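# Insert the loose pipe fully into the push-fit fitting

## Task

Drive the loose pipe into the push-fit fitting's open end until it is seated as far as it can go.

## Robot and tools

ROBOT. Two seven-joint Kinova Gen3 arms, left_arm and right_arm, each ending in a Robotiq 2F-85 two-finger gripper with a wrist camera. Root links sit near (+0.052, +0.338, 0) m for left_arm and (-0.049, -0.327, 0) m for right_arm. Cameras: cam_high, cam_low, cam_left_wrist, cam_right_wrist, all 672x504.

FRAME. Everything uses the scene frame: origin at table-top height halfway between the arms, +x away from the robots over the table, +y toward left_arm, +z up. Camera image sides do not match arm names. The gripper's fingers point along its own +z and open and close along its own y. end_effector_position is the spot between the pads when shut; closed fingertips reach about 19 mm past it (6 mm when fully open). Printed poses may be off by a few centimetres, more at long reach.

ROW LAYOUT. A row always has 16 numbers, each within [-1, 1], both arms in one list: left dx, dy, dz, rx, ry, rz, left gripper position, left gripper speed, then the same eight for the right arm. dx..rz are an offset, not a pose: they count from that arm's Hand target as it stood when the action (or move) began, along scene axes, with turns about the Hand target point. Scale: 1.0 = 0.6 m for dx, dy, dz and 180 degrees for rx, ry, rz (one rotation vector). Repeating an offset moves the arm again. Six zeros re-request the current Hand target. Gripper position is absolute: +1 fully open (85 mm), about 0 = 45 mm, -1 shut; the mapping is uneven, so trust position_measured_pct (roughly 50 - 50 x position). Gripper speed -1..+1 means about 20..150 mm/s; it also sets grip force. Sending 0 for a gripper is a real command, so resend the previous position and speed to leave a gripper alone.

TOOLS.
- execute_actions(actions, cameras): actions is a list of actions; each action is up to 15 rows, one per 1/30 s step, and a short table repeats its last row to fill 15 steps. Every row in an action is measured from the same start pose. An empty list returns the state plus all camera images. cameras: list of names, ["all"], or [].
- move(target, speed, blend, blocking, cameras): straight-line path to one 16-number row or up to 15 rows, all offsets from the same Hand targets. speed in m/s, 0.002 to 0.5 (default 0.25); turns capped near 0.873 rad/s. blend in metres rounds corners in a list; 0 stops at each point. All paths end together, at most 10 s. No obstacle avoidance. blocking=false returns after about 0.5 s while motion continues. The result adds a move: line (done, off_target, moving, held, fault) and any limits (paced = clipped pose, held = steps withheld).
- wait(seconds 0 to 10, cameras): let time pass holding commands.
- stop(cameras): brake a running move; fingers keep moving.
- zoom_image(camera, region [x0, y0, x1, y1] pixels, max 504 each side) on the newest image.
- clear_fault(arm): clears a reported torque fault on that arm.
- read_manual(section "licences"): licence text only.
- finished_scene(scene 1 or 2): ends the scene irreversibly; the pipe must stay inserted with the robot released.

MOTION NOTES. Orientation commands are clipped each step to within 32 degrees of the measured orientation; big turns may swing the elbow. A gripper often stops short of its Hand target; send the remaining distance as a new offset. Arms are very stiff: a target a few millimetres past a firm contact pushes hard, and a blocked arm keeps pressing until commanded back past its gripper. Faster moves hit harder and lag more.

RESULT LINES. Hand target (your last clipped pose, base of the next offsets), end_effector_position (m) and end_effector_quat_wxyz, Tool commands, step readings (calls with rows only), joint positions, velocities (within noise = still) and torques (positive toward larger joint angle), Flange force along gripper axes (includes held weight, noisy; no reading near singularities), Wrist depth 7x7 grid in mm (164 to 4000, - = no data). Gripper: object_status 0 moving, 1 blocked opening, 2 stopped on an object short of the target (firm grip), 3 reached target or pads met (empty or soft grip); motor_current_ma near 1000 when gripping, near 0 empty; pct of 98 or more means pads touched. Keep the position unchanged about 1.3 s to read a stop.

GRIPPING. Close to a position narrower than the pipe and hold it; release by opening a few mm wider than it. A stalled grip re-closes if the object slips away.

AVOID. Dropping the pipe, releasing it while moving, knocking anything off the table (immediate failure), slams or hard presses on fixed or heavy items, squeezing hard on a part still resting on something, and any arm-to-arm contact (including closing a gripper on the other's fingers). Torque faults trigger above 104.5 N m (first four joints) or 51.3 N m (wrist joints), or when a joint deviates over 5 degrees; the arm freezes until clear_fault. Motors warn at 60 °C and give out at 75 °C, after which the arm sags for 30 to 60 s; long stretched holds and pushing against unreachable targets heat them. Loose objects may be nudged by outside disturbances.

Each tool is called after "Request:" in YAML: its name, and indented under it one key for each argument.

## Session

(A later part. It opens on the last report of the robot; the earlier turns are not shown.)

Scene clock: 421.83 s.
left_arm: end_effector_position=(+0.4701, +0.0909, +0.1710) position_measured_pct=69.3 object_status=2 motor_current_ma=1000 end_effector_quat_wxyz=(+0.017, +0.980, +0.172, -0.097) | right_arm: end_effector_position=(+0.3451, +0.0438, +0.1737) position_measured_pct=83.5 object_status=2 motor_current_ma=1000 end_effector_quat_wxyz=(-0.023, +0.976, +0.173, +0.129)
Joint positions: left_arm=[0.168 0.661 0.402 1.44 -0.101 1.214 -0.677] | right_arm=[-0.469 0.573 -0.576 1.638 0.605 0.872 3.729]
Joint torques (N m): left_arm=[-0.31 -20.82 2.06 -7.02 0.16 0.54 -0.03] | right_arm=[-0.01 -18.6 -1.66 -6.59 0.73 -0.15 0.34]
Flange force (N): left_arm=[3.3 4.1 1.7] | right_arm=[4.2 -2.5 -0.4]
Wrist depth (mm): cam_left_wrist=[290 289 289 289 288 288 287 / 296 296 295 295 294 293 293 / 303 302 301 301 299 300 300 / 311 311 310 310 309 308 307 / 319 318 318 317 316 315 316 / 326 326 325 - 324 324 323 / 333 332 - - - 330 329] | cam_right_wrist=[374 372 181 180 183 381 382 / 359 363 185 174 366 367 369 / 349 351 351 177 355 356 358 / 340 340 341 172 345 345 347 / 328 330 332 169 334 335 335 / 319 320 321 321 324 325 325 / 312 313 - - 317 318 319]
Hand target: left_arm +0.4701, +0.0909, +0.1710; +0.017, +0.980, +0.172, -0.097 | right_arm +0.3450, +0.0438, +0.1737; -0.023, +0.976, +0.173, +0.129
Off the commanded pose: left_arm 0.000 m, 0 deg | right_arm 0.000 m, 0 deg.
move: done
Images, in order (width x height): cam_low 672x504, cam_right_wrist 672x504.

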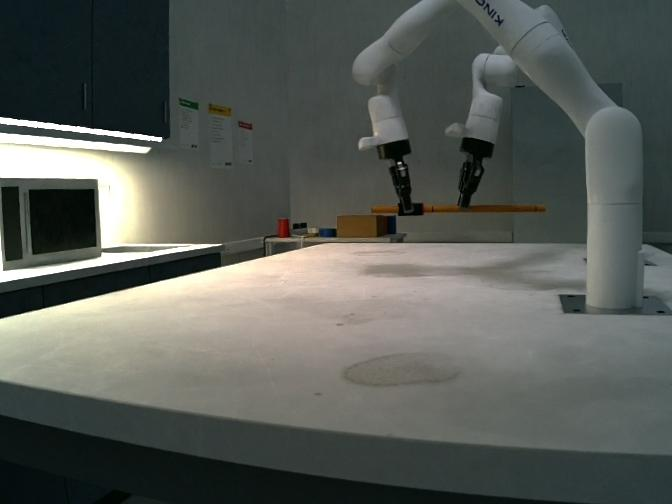

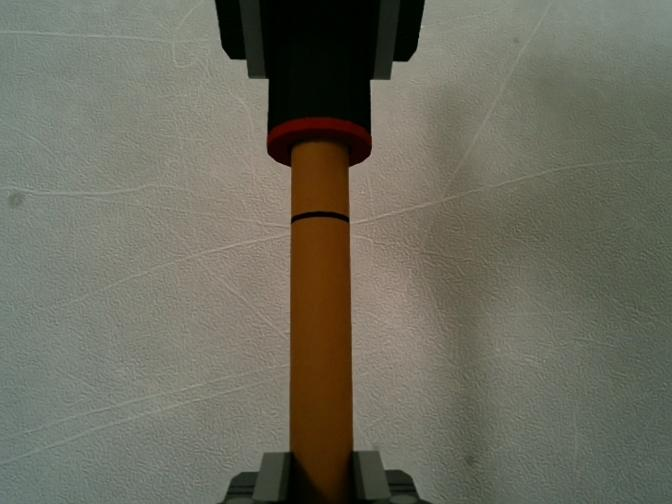

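Request:
move:
  target: [0, 0, 0, 0, 0, 0, -1, -1, 0.0222, 0.0072, 0, 0, 0, 0, -1, -1]
  speed: 0.03
  cameras: ["cam_low", "cam_right_wrist"]

Request:
zoom_image:
  camera: "cam_right_wrist"
  region: [260, 60, 385, 245]

Request:
zoom_image:
  camera: "cam_low"
  region: [406, 196, 448, 220]

Scene clock: 426.47 s.
left_arm: end_effector_position=(+0.4701, +0.0909, +0.1710) position_measured_pct=69.3 object_status=2 motor_current_ma=1000 end_effector_quat_wxyz=(+0.017, +0.980, +0.172, -0.097) | right_arm: end_effector_position=(+0.3584, +0.0481, +0.1737) position_measured_pct=83.5 object_status=2 motor_current_ma=1000 end_effector_quat_wxyz=(-0.023, +0.976, +0.173, +0.129)
Joint positions: left_arm=[0.168 0.661 0.402 1.44 -0.101 1.214 -0.677] | right_arm=[-0.464 0.598 -0.574 1.594 0.605 0.89 3.754]
Joint torques (N m): left_arm=[6.88 -18.9 8.72 0.19 4.84 4.86 -0.04] | right_arm=[5.09 -20.97 2.84 -14.92 4.74 -3.66 0.26]
Flange force (N): left_arm=[23.1 5.0 -1.1] | right_arm=[-15.7 -3.7 -6.8]
Wrist depth (mm): cam_left_wrist=[290 290 289 289 288 288 288 / 297 295 296 295 295 294 293 / 303 303 301 301 300 300 300 / 311 311 311 310 309 308 308 / 319 318 318 318 317 316 315 / 326 326 326 - 324 324 323 / 334 333 - - - 330 330] | cam_right_wrist=[369 370 176 178 - 377 379 / 358 360 180 174 360 367 367 / 349 350 347 171 354 355 357 / 338 340 341 172 343 344 346 / 327 330 331 327 333 334 336 / 318 320 321 322 324 324 325 / 312 312 - - 316 317 318]
Hand target: left_arm +0.4701, +0.0909, +0.1710; +0.017, +0.980, +0.172, -0.097 | right_arm +0.3584, +0.0481, +0.1737; -0.023, +0.976, +0.173, +0.129
Off the commanded pose: left_arm 0.000 m, 0 deg | right_arm 0.000 m, 0 deg.
move: done
Images, in order (width x height): cam_low 672x504, cam_right_wrist 672x504.

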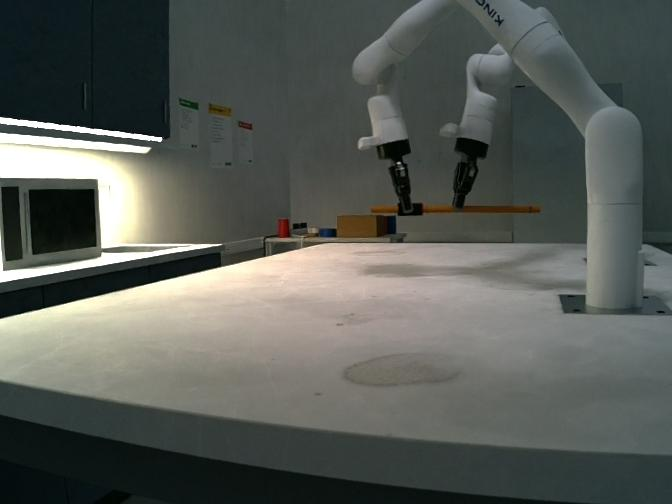

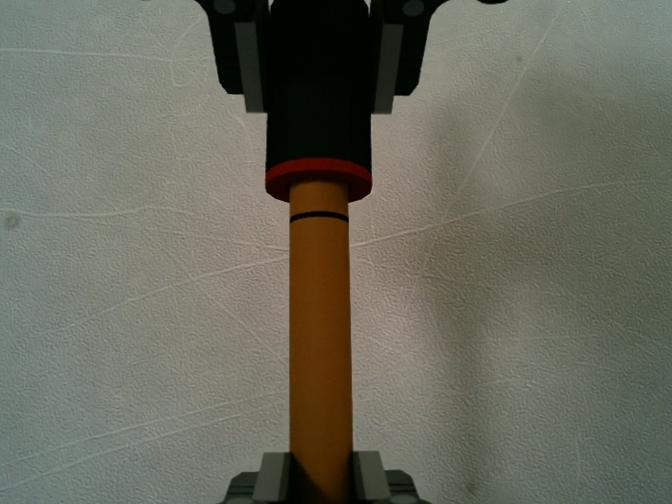

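Scaled by 2.724.

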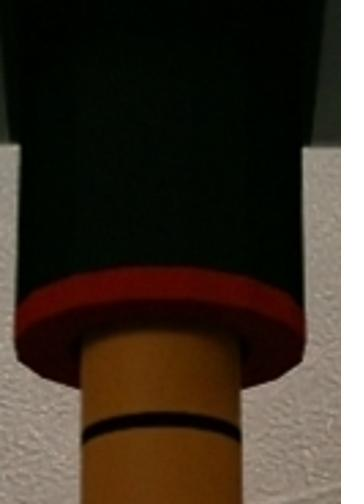

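Scaled by 12.000 from the camera's 672x504 image, which has a finer 960x720 frame.

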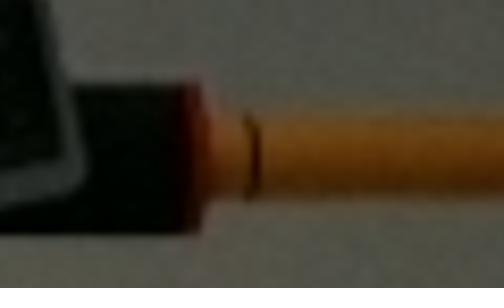

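Request:
move:
  target: [0, 0, 0, 0, 0, 0, -1, -1, 0.0135, 0.0044, 0, 0, 0, 0, -1, -1]
  speed: 0.03
  cameras: ["cam_low", "cam_right_wrist", "cam_left_wrist"]

Request:
zoom_image:
  camera: "cam_right_wrist"
  region: [260, 100, 385, 285]

Request:
zoom_image:
  camera: "cam_low"
  region: [406, 196, 448, 220]

Scene clock: 434.13 s.
left_arm: end_effector_position=(+0.4701, +0.0908, +0.1710) position_measured_pct=69.3 object_status=2 motor_current_ma=1000 end_effector_quat_wxyz=(+0.017, +0.980, +0.172, -0.097) | right_arm: end_effector_position=(+0.3665, +0.0507, +0.1737) position_measured_pct=83.5 object_status=2 motor_current_ma=1000 end_effector_quat_wxyz=(-0.023, +0.976, +0.173, +0.129)
Joint positions: left_arm=[0.168 0.661 0.402 1.44 -0.101 1.214 -0.677] | right_arm=[-0.461 0.613 -0.573 1.566 0.605 0.901 3.769]
Joint torques (N m): left_arm=[6.45 -18.95 8.29 0.26 4.56 5.02 -0.11] | right_arm=[5.59 -21.08 3.13 -14.56 4.78 -3.43 0.21]
Flange force (N): left_arm=[22.5 5.9 -0.8] | right_arm=[-15.2 -4.7 -6.9]
Wrist depth (mm): cam_left_wrist=[290 289 289 288 288 288 287 / 297 296 295 295 294 294 293 / 303 303 301 302 299 301 300 / 312 311 311 310 309 308 308 / 319 318 318 317 317 316 315 / 327 325 325 - 324 324 323 / 333 332 - - - 330 329] | cam_right_wrist=[367 - - 178 - 374 377 / 359 359 175 173 179 367 367 / 348 351 178 169 353 355 356 / 338 340 340 170 343 345 346 / 328 330 331 326 334 335 336 / 319 320 320 322 323 324 325 / 311 313 - - 315 317 319]
Hand target: left_arm +0.4701, +0.0909, +0.1710; +0.017, +0.980, +0.172, -0.097 | right_arm +0.3665, +0.0508, +0.1737; -0.023, +0.976, +0.173, +0.129
Off the commanded pose: left_arm 0.000 m, 0 deg | right_arm 0.000 m, 0 deg.
move: done
Images, in order (width x height): cam_low 672x504, cam_left_wrist 672x504, cam_right_wrist 672x504.

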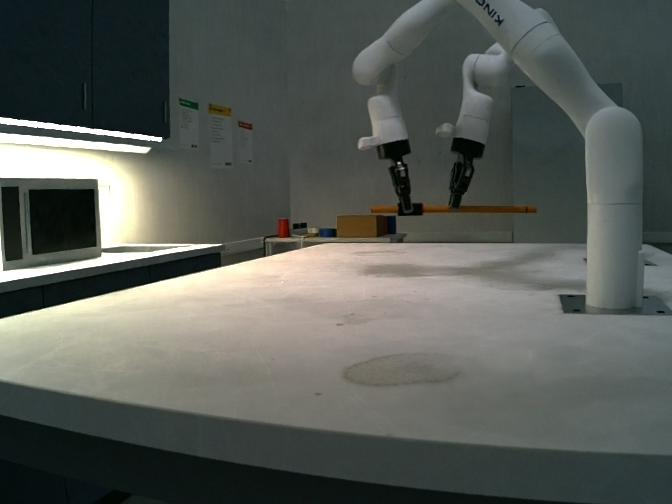

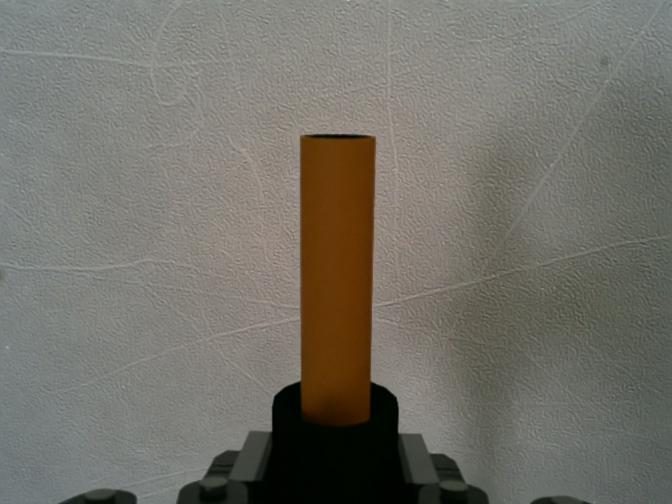

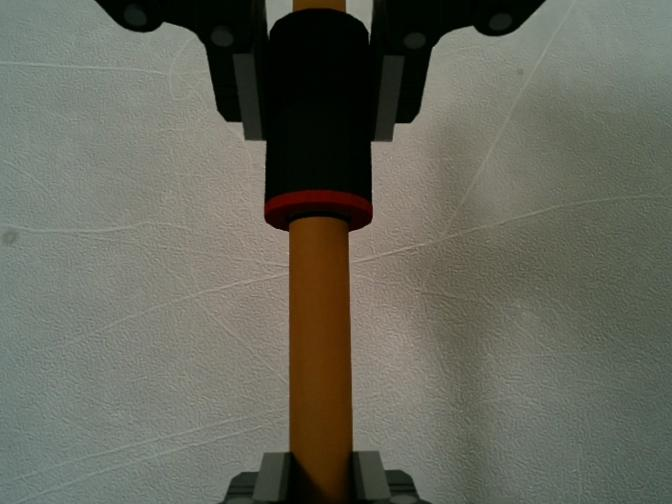

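Scaled by 2.724.

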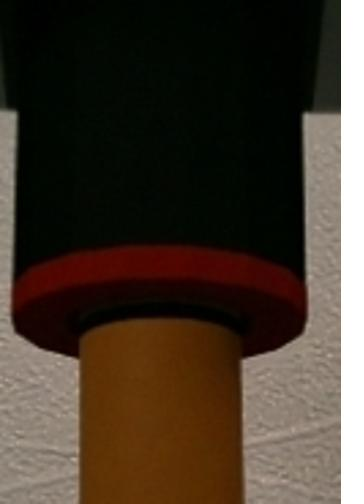

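Scaled by 12.000 from the camera's 672x504 image, which has a finer 960x720 frame.

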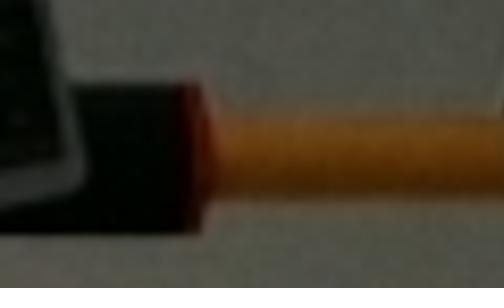

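Request:
move:
  target: [0, 0, 0, 0, 0, 0, -1, -1, 0.0024, 0.0008, 0, 0, 0, 0, -1, -1]
  speed: 0.02
  cameras: ["cam_right_wrist"]

Request:
zoom_image:
  camera: "cam_right_wrist"
  region: [260, 170, 385, 255]

Scene clock: 439.60 s.
left_arm: end_effector_position=(+0.4701, +0.0909, +0.1710) position_measured_pct=69.3 object_status=2 motor_current_ma=1000 end_effector_quat_wxyz=(+0.017, +0.980, +0.172, -0.097) | right_arm: end_effector_position=(+0.3679, +0.0513, +0.1737) position_measured_pct=83.5 object_status=2 motor_current_ma=1000 end_effector_quat_wxyz=(-0.023, +0.976, +0.173, +0.129)
Joint positions: left_arm=[0.168 0.661 0.402 1.44 -0.101 1.214 -0.677] | right_arm=[-0.461 0.616 -0.573 1.561 0.605 0.903 3.771]
Joint torques (N m): left_arm=[8.5 -18.4 10.26 2.04 5.95 6.02 -0.13] | right_arm=[6.59 -21.77 4.01 -16.85 5.81 -4.59 0.26]
Flange force (N): left_arm=[27.7 5.7 -1.7] | right_arm=[-20.2 -4.6 -8.5]
Wrist depth (mm): cam_left_wrist=[290 290 289 289 288 287 287 / 296 296 296 295 294 294 294 / 304 303 301 301 300 301 300 / 312 311 310 310 309 309 308 / 319 318 318 317 316 316 316 / 327 326 325 - 324 323 323 / 333 333 - - - 330 329] | cam_right_wrist=[366 - - 178 - - 375 / 357 360 175 173 177 366 367 / 348 349 178 169 353 355 356 / 337 340 341 170 343 345 346 / 327 330 330 326 333 334 334 / 318 320 320 321 322 324 325 / 312 313 - - 316 318 318]
Hand target: left_arm +0.4701, +0.0909, +0.1710; +0.017, +0.980, +0.172, -0.097 | right_arm +0.3679, +0.0513, +0.1737; -0.023, +0.976, +0.173, +0.129
Off the commanded pose: left_arm 0.000 m, 0 deg | right_arm 0.000 m, 0 deg.
move: done
Images, in order (width x height): cam_right_wrist 672x504.

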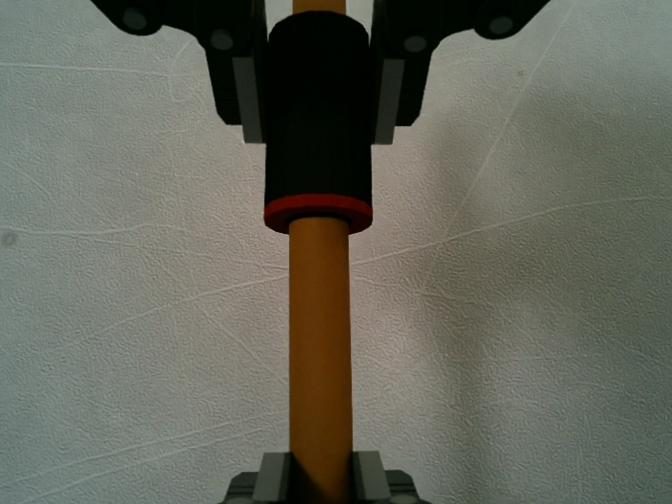

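Scaled by 4.032.

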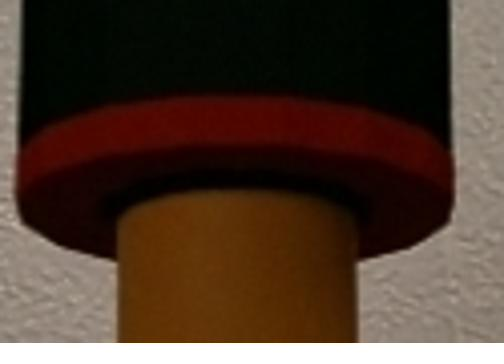

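Request:
move:
  target: [0, 0, 0, 0, 0, 0, -1, -1, 0.0024, 0.0008, 0, 0, 0, 0, -1, -1]
  speed: 0.02
  cameras: ["cam_right_wrist", "cam_left_wrist"]

Request:
zoom_image:
  camera: "cam_right_wrist"
  region: [260, 170, 385, 255]

Scene clock: 445.33 s.
left_arm: end_effector_position=(+0.4701, +0.0908, +0.1710) position_measured_pct=69.3 object_status=2 motor_current_ma=1000 end_effector_quat_wxyz=(+0.017, +0.980, +0.172, -0.097) | right_arm: end_effector_position=(+0.3693, +0.0517, +0.1737) position_measured_pct=83.5 object_status=2 motor_current_ma=1000 end_effector_quat_wxyz=(-0.023, +0.976, +0.173, +0.129)
Joint positions: left_arm=[0.168 0.661 0.402 1.44 -0.101 1.214 -0.677] | right_arm=[-0.46 0.618 -0.573 1.556 0.605 0.905 3.774]
Joint torques (N m): left_arm=[12.94 -17.02 14.37 6.02 8.86 8.27 -0.13] | right_arm=[8.91 -23.27 5.97 -21.97 8.12 -7.04 0.31]
Flange force (N): left_arm=[38.9 5.1 -3.8] | right_arm=[-31.9 -4.3 -11.7]
Wrist depth (mm): cam_left_wrist=[290 290 289 289 289 288 287 / 297 296 296 295 295 294 294 / 303 303 301 301 300 301 300 / 311 311 311 310 310 309 308 / 319 318 318 317 316 316 315 / 326 326 325 - 323 323 323 / 333 332 - - - 330 330] | cam_right_wrist=[365 - - 178 - - 375 / 359 359 175 172 177 365 366 / 347 349 177 169 353 353 356 / 336 339 338 170 343 344 346 / 326 330 330 327 333 333 335 / 318 319 320 321 323 323 324 / 312 312 - - 316 316 318]
Hand target: left_arm +0.4701, +0.0909, +0.1710; +0.017, +0.980, +0.172, -0.097 | right_arm +0.3694, +0.0517, +0.1737; -0.023, +0.976, +0.173, +0.129
Off the commanded pose: left_arm 0.000 m, 0 deg | right_arm 0.000 m, 0 deg.
move: done
Images, in order (width x height): cam_left_wrist 672x504, cam_right_wrist 672x504.

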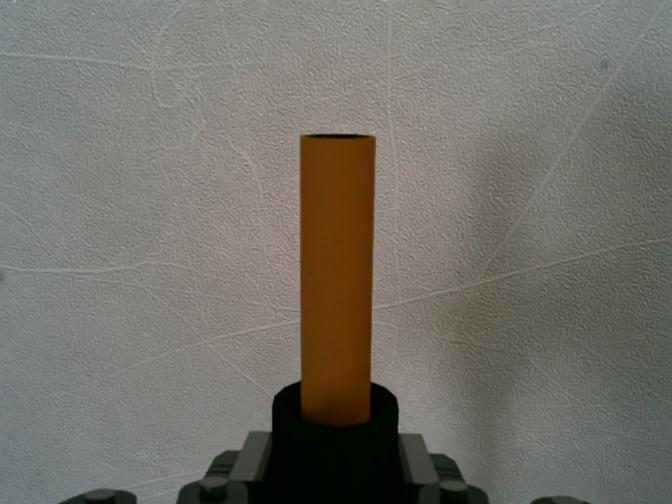

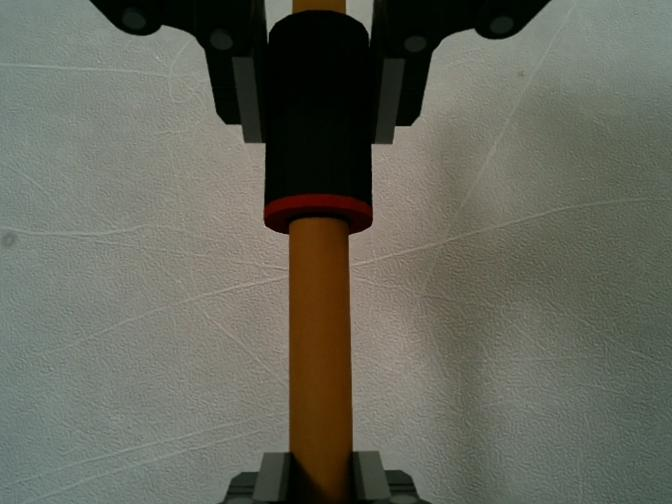

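Scaled by 4.032.

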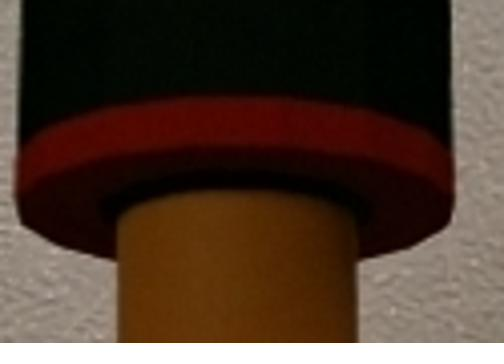

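Request:
move:
  target: [0, 0, 0, 0, 0, 0, -1, -1, 0.0032, 0.001, 0, 0, 0, 0, -1, -1]
  speed: 0.03
  cameras: ["cam_right_wrist", "cam_low"]

Request:
zoom_image:
  camera: "cam_right_wrist"
  region: [260, 170, 385, 255]

Request:
zoom_image:
  camera: "cam_low"
  region: [406, 196, 448, 220]

Scene clock: 460.57 s.
left_arm: end_effector_position=(+0.4701, +0.0909, +0.1710) position_measured_pct=69.3 object_status=2 motor_current_ma=1000 end_effector_quat_wxyz=(+0.017, +0.980, +0.172, -0.097) | right_arm: end_effector_position=(+0.3712, +0.0523, +0.1737) position_measured_pct=83.5 object_status=2 motor_current_ma=1000 end_effector_quat_wxyz=(-0.023, +0.976, +0.173, +0.129)
Joint positions: left_arm=[0.168 0.661 0.402 1.44 -0.101 1.214 -0.677] | right_arm=[-0.46 0.622 -0.572 1.55 0.605 0.907 3.778]
Joint torques (N m): left_arm=[17.87 -15.02 18.87 10.84 11.99 10.85 -0.15] | right_arm=[11.74 -25.63 8.38 -28.16 10.82 -9.84 0.31]
Flange force (N): left_arm=[51.4 4.8 -7.1] | right_arm=[-45.4 -4.2 -14.3]
Wrist depth (mm): cam_left_wrist=[291 290 290 289 288 288 288 / 297 297 296 296 295 295 294 / 303 303 301 302 300 301 300 / 311 311 311 310 309 308 309 / 319 318 318 317 316 316 315 / 327 326 325 - 325 324 323 / 334 333 - - - 330 329] | cam_right_wrist=[365 - - 177 - - 375 / 357 358 174 171 - 363 366 / 348 348 177 168 352 354 356 / 336 338 337 169 341 343 345 / 326 329 330 325 332 333 335 / 318 319 320 320 322 324 324 / 311 312 - - 314 316 318]
Hand target: left_arm +0.4701, +0.0909, +0.1710; +0.017, +0.980, +0.172, -0.097 | right_arm +0.3713, +0.0523, +0.1737; -0.023, +0.976, +0.173, +0.129
Off the commanded pose: left_arm 0.000 m, 0 deg | right_arm 0.000 m, 0 deg.
move: done
Images, in order (width x height): cam_low 672x504, cam_right_wrist 672x504.

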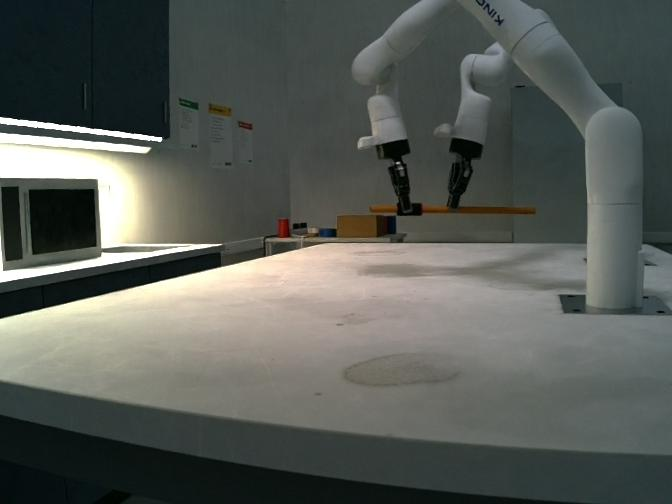

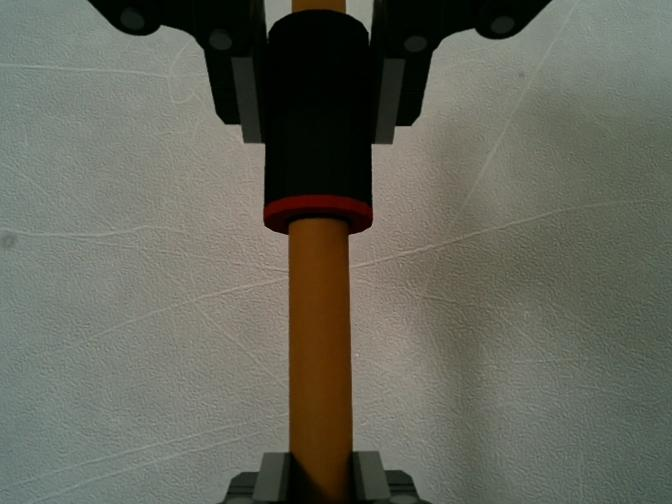

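Scaled by 4.032.

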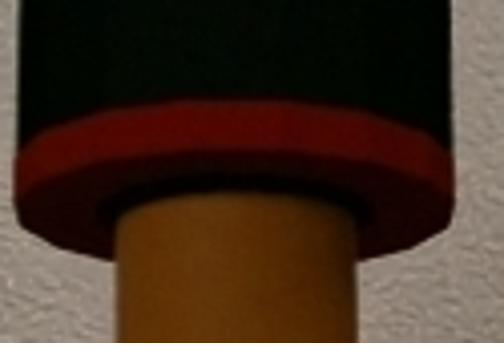

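Scaled by 12.000 from the camera's 672x504 image, which has a finer 960x720 frame.

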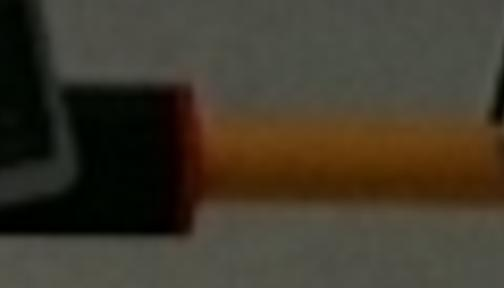

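Request:
move:
  target:
    - [0, 0, 0, 0, 0, 0, -1, -1, -0.0095, -0.0031, 0, 0, 0, 0, -1, -1]
    - [0, 0, -0.2325, 0, 0, 0, -1, -1, -0.0095, -0.0031, -0.2325, 0, 0, 0, -1, -1]
  speed: [0.05, 0.12]
  cameras: ["cam_right_wrist", "cam_low"]

Request:
zoom_image:
  camera: "cam_low"
  region: [360, 230, 560, 310]

Scene clock: 482.67 s.
left_arm: end_effector_position=(+0.4701, +0.0909, +0.0315) position_measured_pct=69.3 object_status=2 motor_current_ma=1000 end_effector_quat_wxyz=(+0.017, +0.980, +0.172, -0.097) | right_arm: end_effector_position=(+0.3656, +0.0505, +0.0342) position_measured_pct=83.5 object_status=2 motor_current_ma=1000 end_effector_quat_wxyz=(-0.023, +0.976, +0.173, +0.129)
Joint positions: left_arm=[0.197 0.865 0.348 1.567 -0.158 0.888 -0.671] | right_arm=[-0.563 0.813 -0.408 1.701 0.822 0.585 3.535]
Joint torques (N m): left_arm=[0.97 -20.31 3.3 -2.74 0.6 1.58 -0.17] | right_arm=[1.45 -22.78 -0.09 -6.99 1.42 -0.38 0.38]
Flange force (N): left_arm=[6.5 4.5 0.7] | right_arm=[0.2 -3.8 0.8]
Wrist depth (mm): cam_left_wrist=[- - - - - - - / - - - - - - - / 165 165 - - - - - / 168 167 167 - 166 166 166 / 172 171 171 - 170 170 170 / 176 176 175 - 175 174 174 / 179 179 - - - 178 177] | cam_right_wrist=[213 - - 179 - 216 219 / 207 208 176 174 209 211 213 / 201 202 201 169 204 205 206 / 195 196 197 170 198 199 199 / 189 190 191 168 192 193 194 / 184 185 185 - 186 187 188 / 181 181 182 - 183 184 184]
Hand target: left_arm +0.4701, +0.0909, +0.0315; +0.017, +0.980, +0.172, -0.097 | right_arm +0.3656, +0.0505, +0.0342; -0.023, +0.976, +0.173, +0.129
Off the commanded pose: left_arm 0.000 m, 0 deg | right_arm 0.000 m, 0 deg.
move: done
Images, in order (width x height): cam_low 672x504, cam_right_wrist 672x504.

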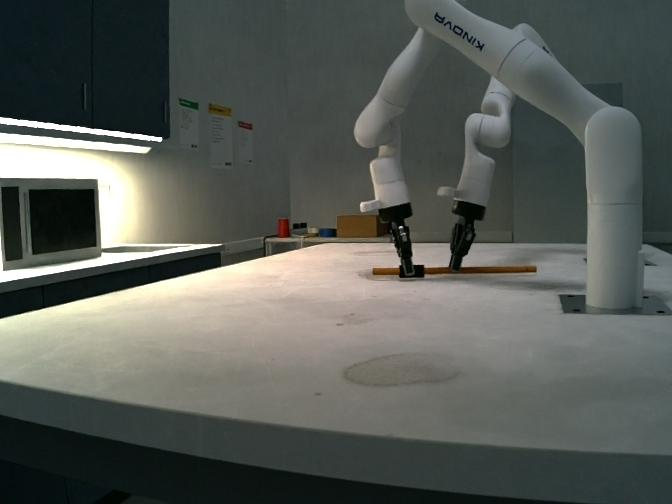

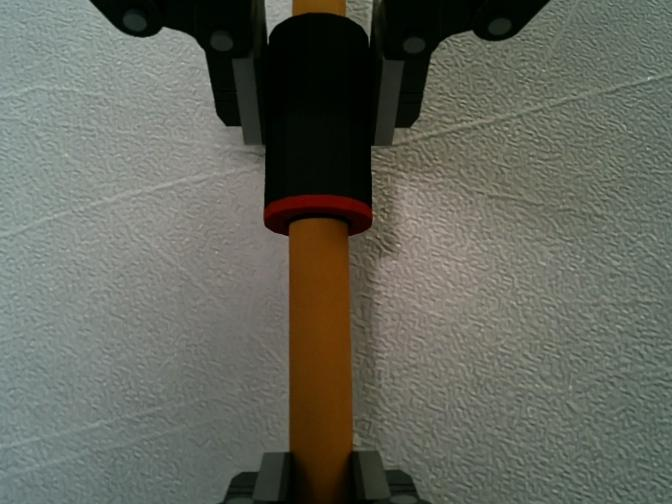

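Scaled by 2.520 from the camera's 672x504 image, which has a finer 960x720 frame.

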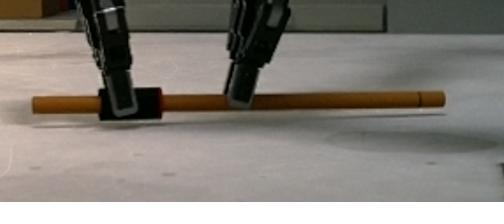

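Request:
move:
  target: [0, 0, -0.0083, 0.0027, -0.0073, 0, -1, -1, 0, 0, -0.0125, 0.0027, -0.0073, 0, -1, -1]
  speed: 0.02
  cameras: ["cam_low"]

Request:
zoom_image:
  camera: "cam_low"
  region: [360, 240, 560, 310]

Scene clock: 491.90 s.
left_arm: end_effector_position=(+0.4701, +0.0909, +0.0266) position_measured_pct=69.3 object_status=2 motor_current_ma=1000 end_effector_quat_wxyz=(+0.015, +0.981, +0.173, -0.085) | right_arm: end_effector_position=(+0.3656, +0.0505, +0.0269) position_measured_pct=83.5 object_status=2 motor_current_ma=1000 end_effector_quat_wxyz=(-0.025, +0.975, +0.172, +0.141)
Joint positions: left_arm=[0.212 0.861 0.334 1.589 -0.171 0.851 -0.655] | right_arm=[-0.596 0.814 -0.363 1.729 0.867 0.531 3.474]
Joint torques (N m): left_arm=[4.11 -18.36 6.23 -1.71 2.02 1.17 -0.05] | right_arm=[2.31 -4.35 3.19 -6.28 1.86 -2.65 0.34]
Flange force (N): left_arm=[10.9 0.1 -3.0] | right_arm=[-4.6 1.6 -44.6]
Wrist depth (mm): cam_left_wrist=[- - - - - - - / - - - - - - - / - - - - - - - / 165 165 - - - - - / 167 167 167 - 166 166 166 / 171 171 170 - 170 170 169 / 174 173 - - - 172 172] | cam_right_wrist=[210 209 - 181 - 212 216 / 204 205 178 175 205 208 209 / 197 198 196 171 200 201 202 / 191 192 192 172 194 194 195 / 185 185 186 168 187 187 188 / 179 179 180 180 182 182 182 / 176 176 177 - 178 179 179]
Hand target: left_arm +0.4701, +0.0909, +0.0265; +0.015, +0.981, +0.172, -0.085 | right_arm +0.3656, +0.0505, +0.0267; -0.025, +0.975, +0.172, +0.141
Off the commanded pose: left_arm 0.000 m, 0 deg | right_arm 0.000 m, 0 deg.
move: done
Images, in order (width x height): cam_low 672x504.

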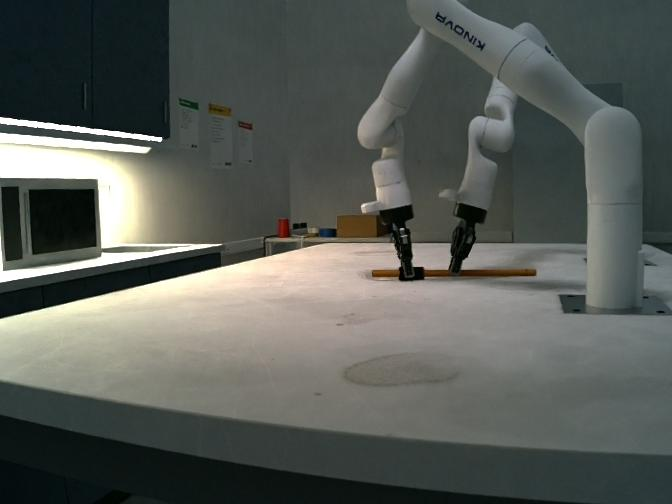

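Scaled by 2.520 from the camera's 672x504 image, which has a finer 960x720 frame.

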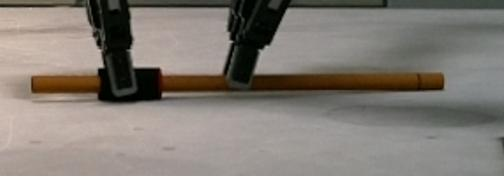

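Request:
move:
  target: [0, 0, 0, -0.0010, 0.0026, 0, -1, -1, 0, 0, 0.0042, -0.0010, 0.0026, 0, -1, -1]
  speed: 0.03
  cameras: ["cam_low", "cam_right_wrist"]

Request:
zoom_image:
  camera: "cam_low"
  region: [365, 255, 465, 295]

Request:
zoom_image:
  camera: "cam_low"
  region: [450, 255, 550, 295]

Scene clock: 504.53 s.
left_arm: end_effector_position=(+0.4700, +0.0908, +0.0265) position_measured_pct=69.3 object_status=2 motor_current_ma=1000 end_effector_quat_wxyz=(+0.016, +0.981, +0.172, -0.090) | right_arm: end_effector_position=(+0.3655, +0.0504, +0.0291) position_measured_pct=83.5 object_status=2 motor_current_ma=1000 end_effector_quat_wxyz=(-0.024, +0.975, +0.173, +0.137)
Joint positions: left_arm=[0.207 0.866 0.338 1.582 -0.167 0.86 -0.661] | right_arm=[-0.584 0.814 -0.379 1.719 0.851 0.55 3.496]
Joint torques (N m): left_arm=[0.89 -19.14 2.59 -2.63 0.25 1.2 -0.14] | right_arm=[1.12 -23.44 -0.26 -7.14 1.31 -0.41 0.36]
Flange force (N): left_arm=[5.3 4.0 -2.0] | right_arm=[0.0 -3.2 2.3]
Wrist depth (mm): cam_left_wrist=[- - - - - - - / - - - - - - - / - - - - - - - / - - - - - - - / 167 167 166 - 166 166 166 / 171 170 170 - 169 169 169 / 174 174 - - - 172 172] | cam_right_wrist=[209 209 - 180 - 212 215 / 204 204 178 175 204 207 209 / 197 198 196 171 200 201 201 / 191 192 191 172 194 194 195 / 185 185 186 168 187 188 188 / 179 180 180 180 182 182 183 / 175 177 177 - 178 179 179]
Hand target: left_arm +0.4701, +0.0909, +0.0265; +0.016, +0.981, +0.172, -0.089 | right_arm +0.3656, +0.0505, +0.0293; -0.024, +0.975, +0.173, +0.137
Off the commanded pose: left_arm 0.000 m, 0 deg | right_arm 0.000 m, 0 deg.
move: done
Images, in order (width x height): cam_low 672x504, cam_right_wrist 672x504.

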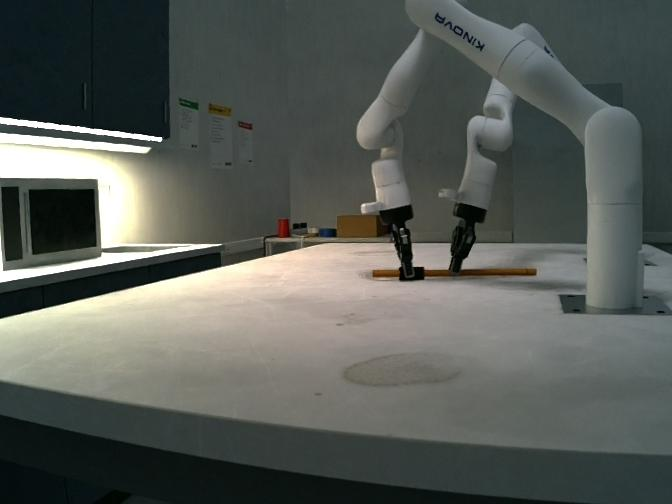

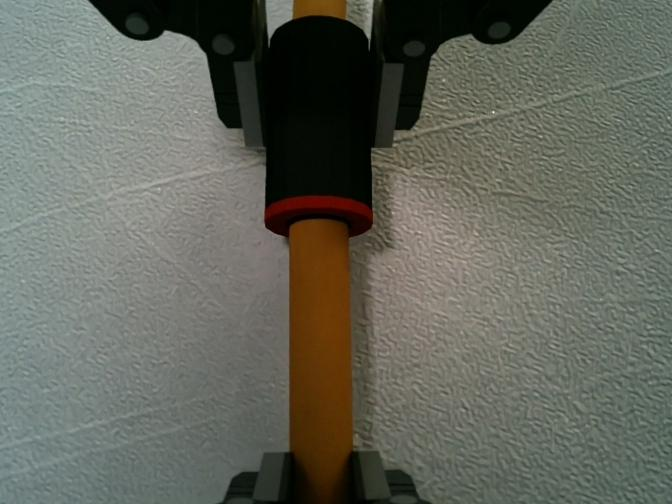

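Scaled by 5.040 from the camera's 672x504 image, which has a finer 960x720 frame.

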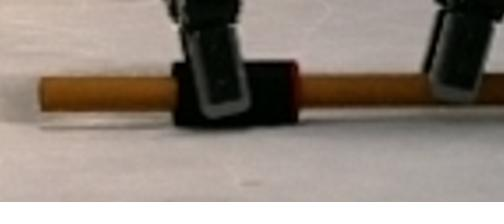

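Scaled by 5.040 from the camera's 672x504 image, which has a finer 960x720 frame.

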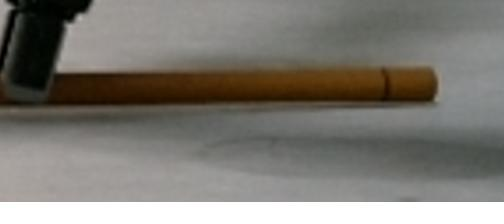

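Request:
move:
  target:
    - [0, 0, -0.0005, 0, 0, 0, -1, -1, 0, 0, -0.0013, 0, 0, 0, -1, -1]
    - [0, 0, -0.0005, 0, 0, 0, 0.05, -0.5, 0, 0, -0.0013, 0, 0, 0, -0.2, -0.5]
  speed: 0.02
  cameras: ["cam_low", "cam_right_wrist"]

Request:
zoom_image:
  camera: "cam_right_wrist"
  region: [230, 0, 420, 260]

Scene clock: 515.37 s.
left_arm: end_effector_position=(+0.4701, +0.0908, +0.0262) position_measured_pct=47.6 object_status=0 motor_current_ma=0 end_effector_quat_wxyz=(+0.016, +0.981, +0.172, -0.089) | right_arm: end_effector_position=(+0.3656, +0.0505, +0.0285) position_measured_pct=60.2 object_status=0 motor_current_ma=0 end_effector_quat_wxyz=(-0.025, +0.975, +0.173, +0.137)
Joint positions: left_arm=[0.207 0.866 0.338 1.582 -0.167 0.86 -0.661] | right_arm=[-0.584 0.815 -0.378 1.719 0.852 0.548 3.494]
Joint torques (N m): left_arm=[-0.09 -21.81 2.49 -5.28 0.15 0.16 -0.01] | right_arm=[-0.7 -20.48 -1.79 -4.5 0.52 -0.38 0.42]
Flange force (N): left_arm=[2.6 2.5 2.1] | right_arm=[5.1 -1.5 -0.2]
Wrist depth (mm): cam_left_wrist=[- - - - - - - / - - - - - - - / - - - - - - - / - - - - - - - / 167 166 166 - 166 166 165 / 170 170 170 - 169 169 168 / 173 173 - - - 172 171] | cam_right_wrist=[208 - 187 180 - 213 215 / 204 203 181 175 182 207 208 / 197 198 196 170 200 201 201 / 191 191 191 172 194 194 195 / 184 185 186 168 187 188 188 / 179 180 180 180 181 182 183 / 176 176 177 - 178 179 179]
Hand target: left_arm +0.4701, +0.0909, +0.0262; +0.016, +0.981, +0.172, -0.089 | right_arm +0.3656, +0.0505, +0.0285; -0.024, +0.975, +0.173, +0.137
Off the commanded pose: left_arm 0.000 m, 0 deg | right_arm 0.000 m, 0 deg.
move: done
Images, in order (width x height): cam_low 672x504, cam_right_wrist 672x504.

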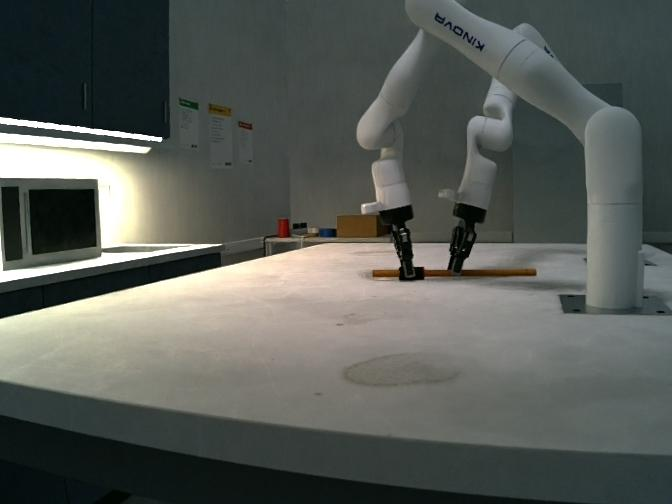

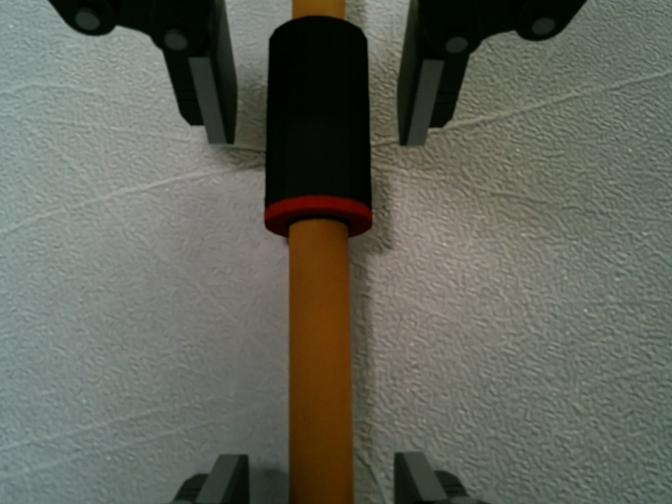

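Scaled by 1.938.

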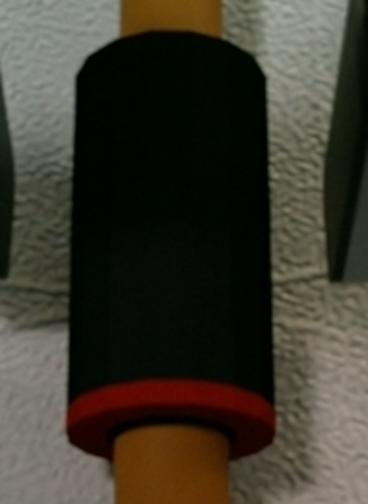

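Request:
move:
  target: [0, 0, 0.12, 0, 0, 0, 0.05, -0.5, 0, 0, 0.12, 0, 0, 0, -0.2, -0.5]
  speed: 0.12
  cameras: ["cam_low", "cam_right_wrist"]

Request:
zoom_image:
  camera: "cam_right_wrist"
  region: [250, 60, 400, 260]

Scene clock: 519.47 s.
left_arm: end_effector_position=(+0.4701, +0.0909, +0.0982) position_measured_pct=47.6 object_status=3 motor_current_ma=0 end_effector_quat_wxyz=(+0.016, +0.981, +0.172, -0.089) | right_arm: end_effector_position=(+0.3656, +0.0505, +0.1006) position_measured_pct=60.2 object_status=3 motor_current_ma=0 end_effector_quat_wxyz=(-0.025, +0.975, +0.172, +0.137)
Joint positions: left_arm=[0.189 0.749 0.37 1.537 -0.135 1.02 -0.667] | right_arm=[-0.518 0.7 -0.484 1.673 0.727 0.708 3.631]
Joint torques (N m): left_arm=[-0.11 -21.03 2.38 -6.25 0.19 0.18 0] | right_arm=[-0.72 -19.65 -2.13 -5.66 0.57 -0.49 0.41]
Flange force (N): left_arm=[2.8 2.9 1.5] | right_arm=[4.8 -1.3 -0.8]
Wrist depth (mm): cam_left_wrist=[222 222 221 221 220 220 220 / 227 227 226 225 225 225 225 / 231 231 231 211 230 230 229 / 236 236 236 214 235 235 234 / 242 242 241 215 240 240 239 / 247 247 246 217 245 245 245 / 252 251 251 221 250 249 249] | cam_right_wrist=[- - - 293 - - 297 / 284 282 282 264 176 289 290 / 274 275 275 247 277 279 280 / 264 266 266 240 268 269 271 / 257 257 259 257 260 261 262 / 249 250 251 234 253 254 254 / 244 245 246 245 247 248 248]
Hand target: left_arm +0.4700, +0.0909, +0.0982; +0.016, +0.981, +0.172, -0.089 | right_arm +0.3656, +0.0505, +0.1005; -0.024, +0.975, +0.172, +0.137
Off the commanded pose: left_arm 0.000 m, 0 deg | right_arm 0.000 m, 0 deg.
move: done
Images, in order (width x height): cam_low 672x504, cam_right_wrist 672x504.

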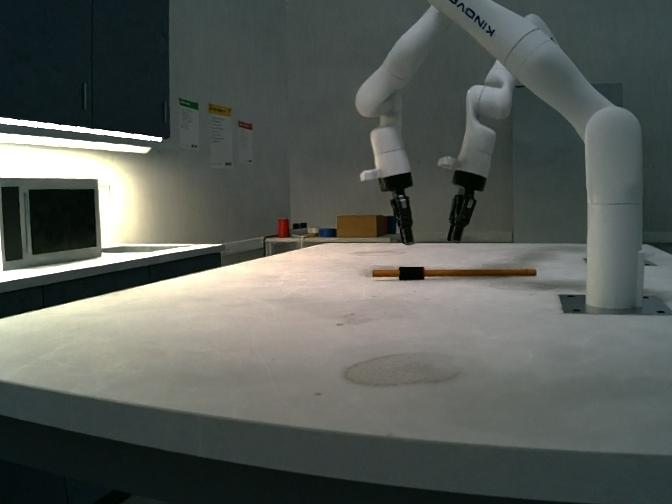

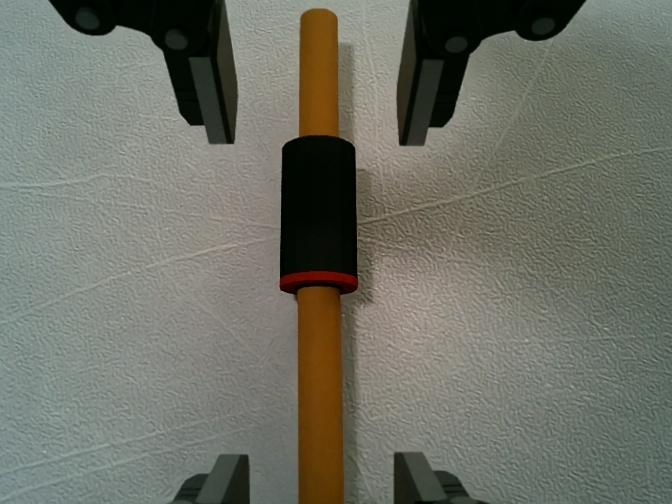

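Scaled by 2.520.

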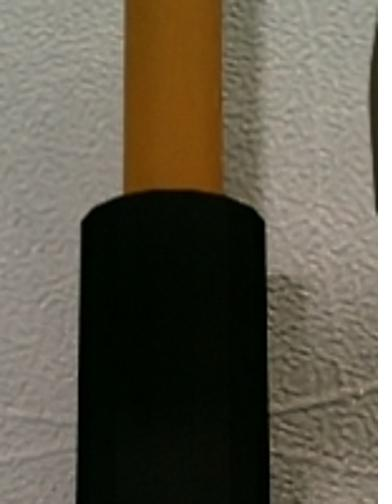

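Request:
finished_scene:
  scene: 1

The scene is finished: the task was done.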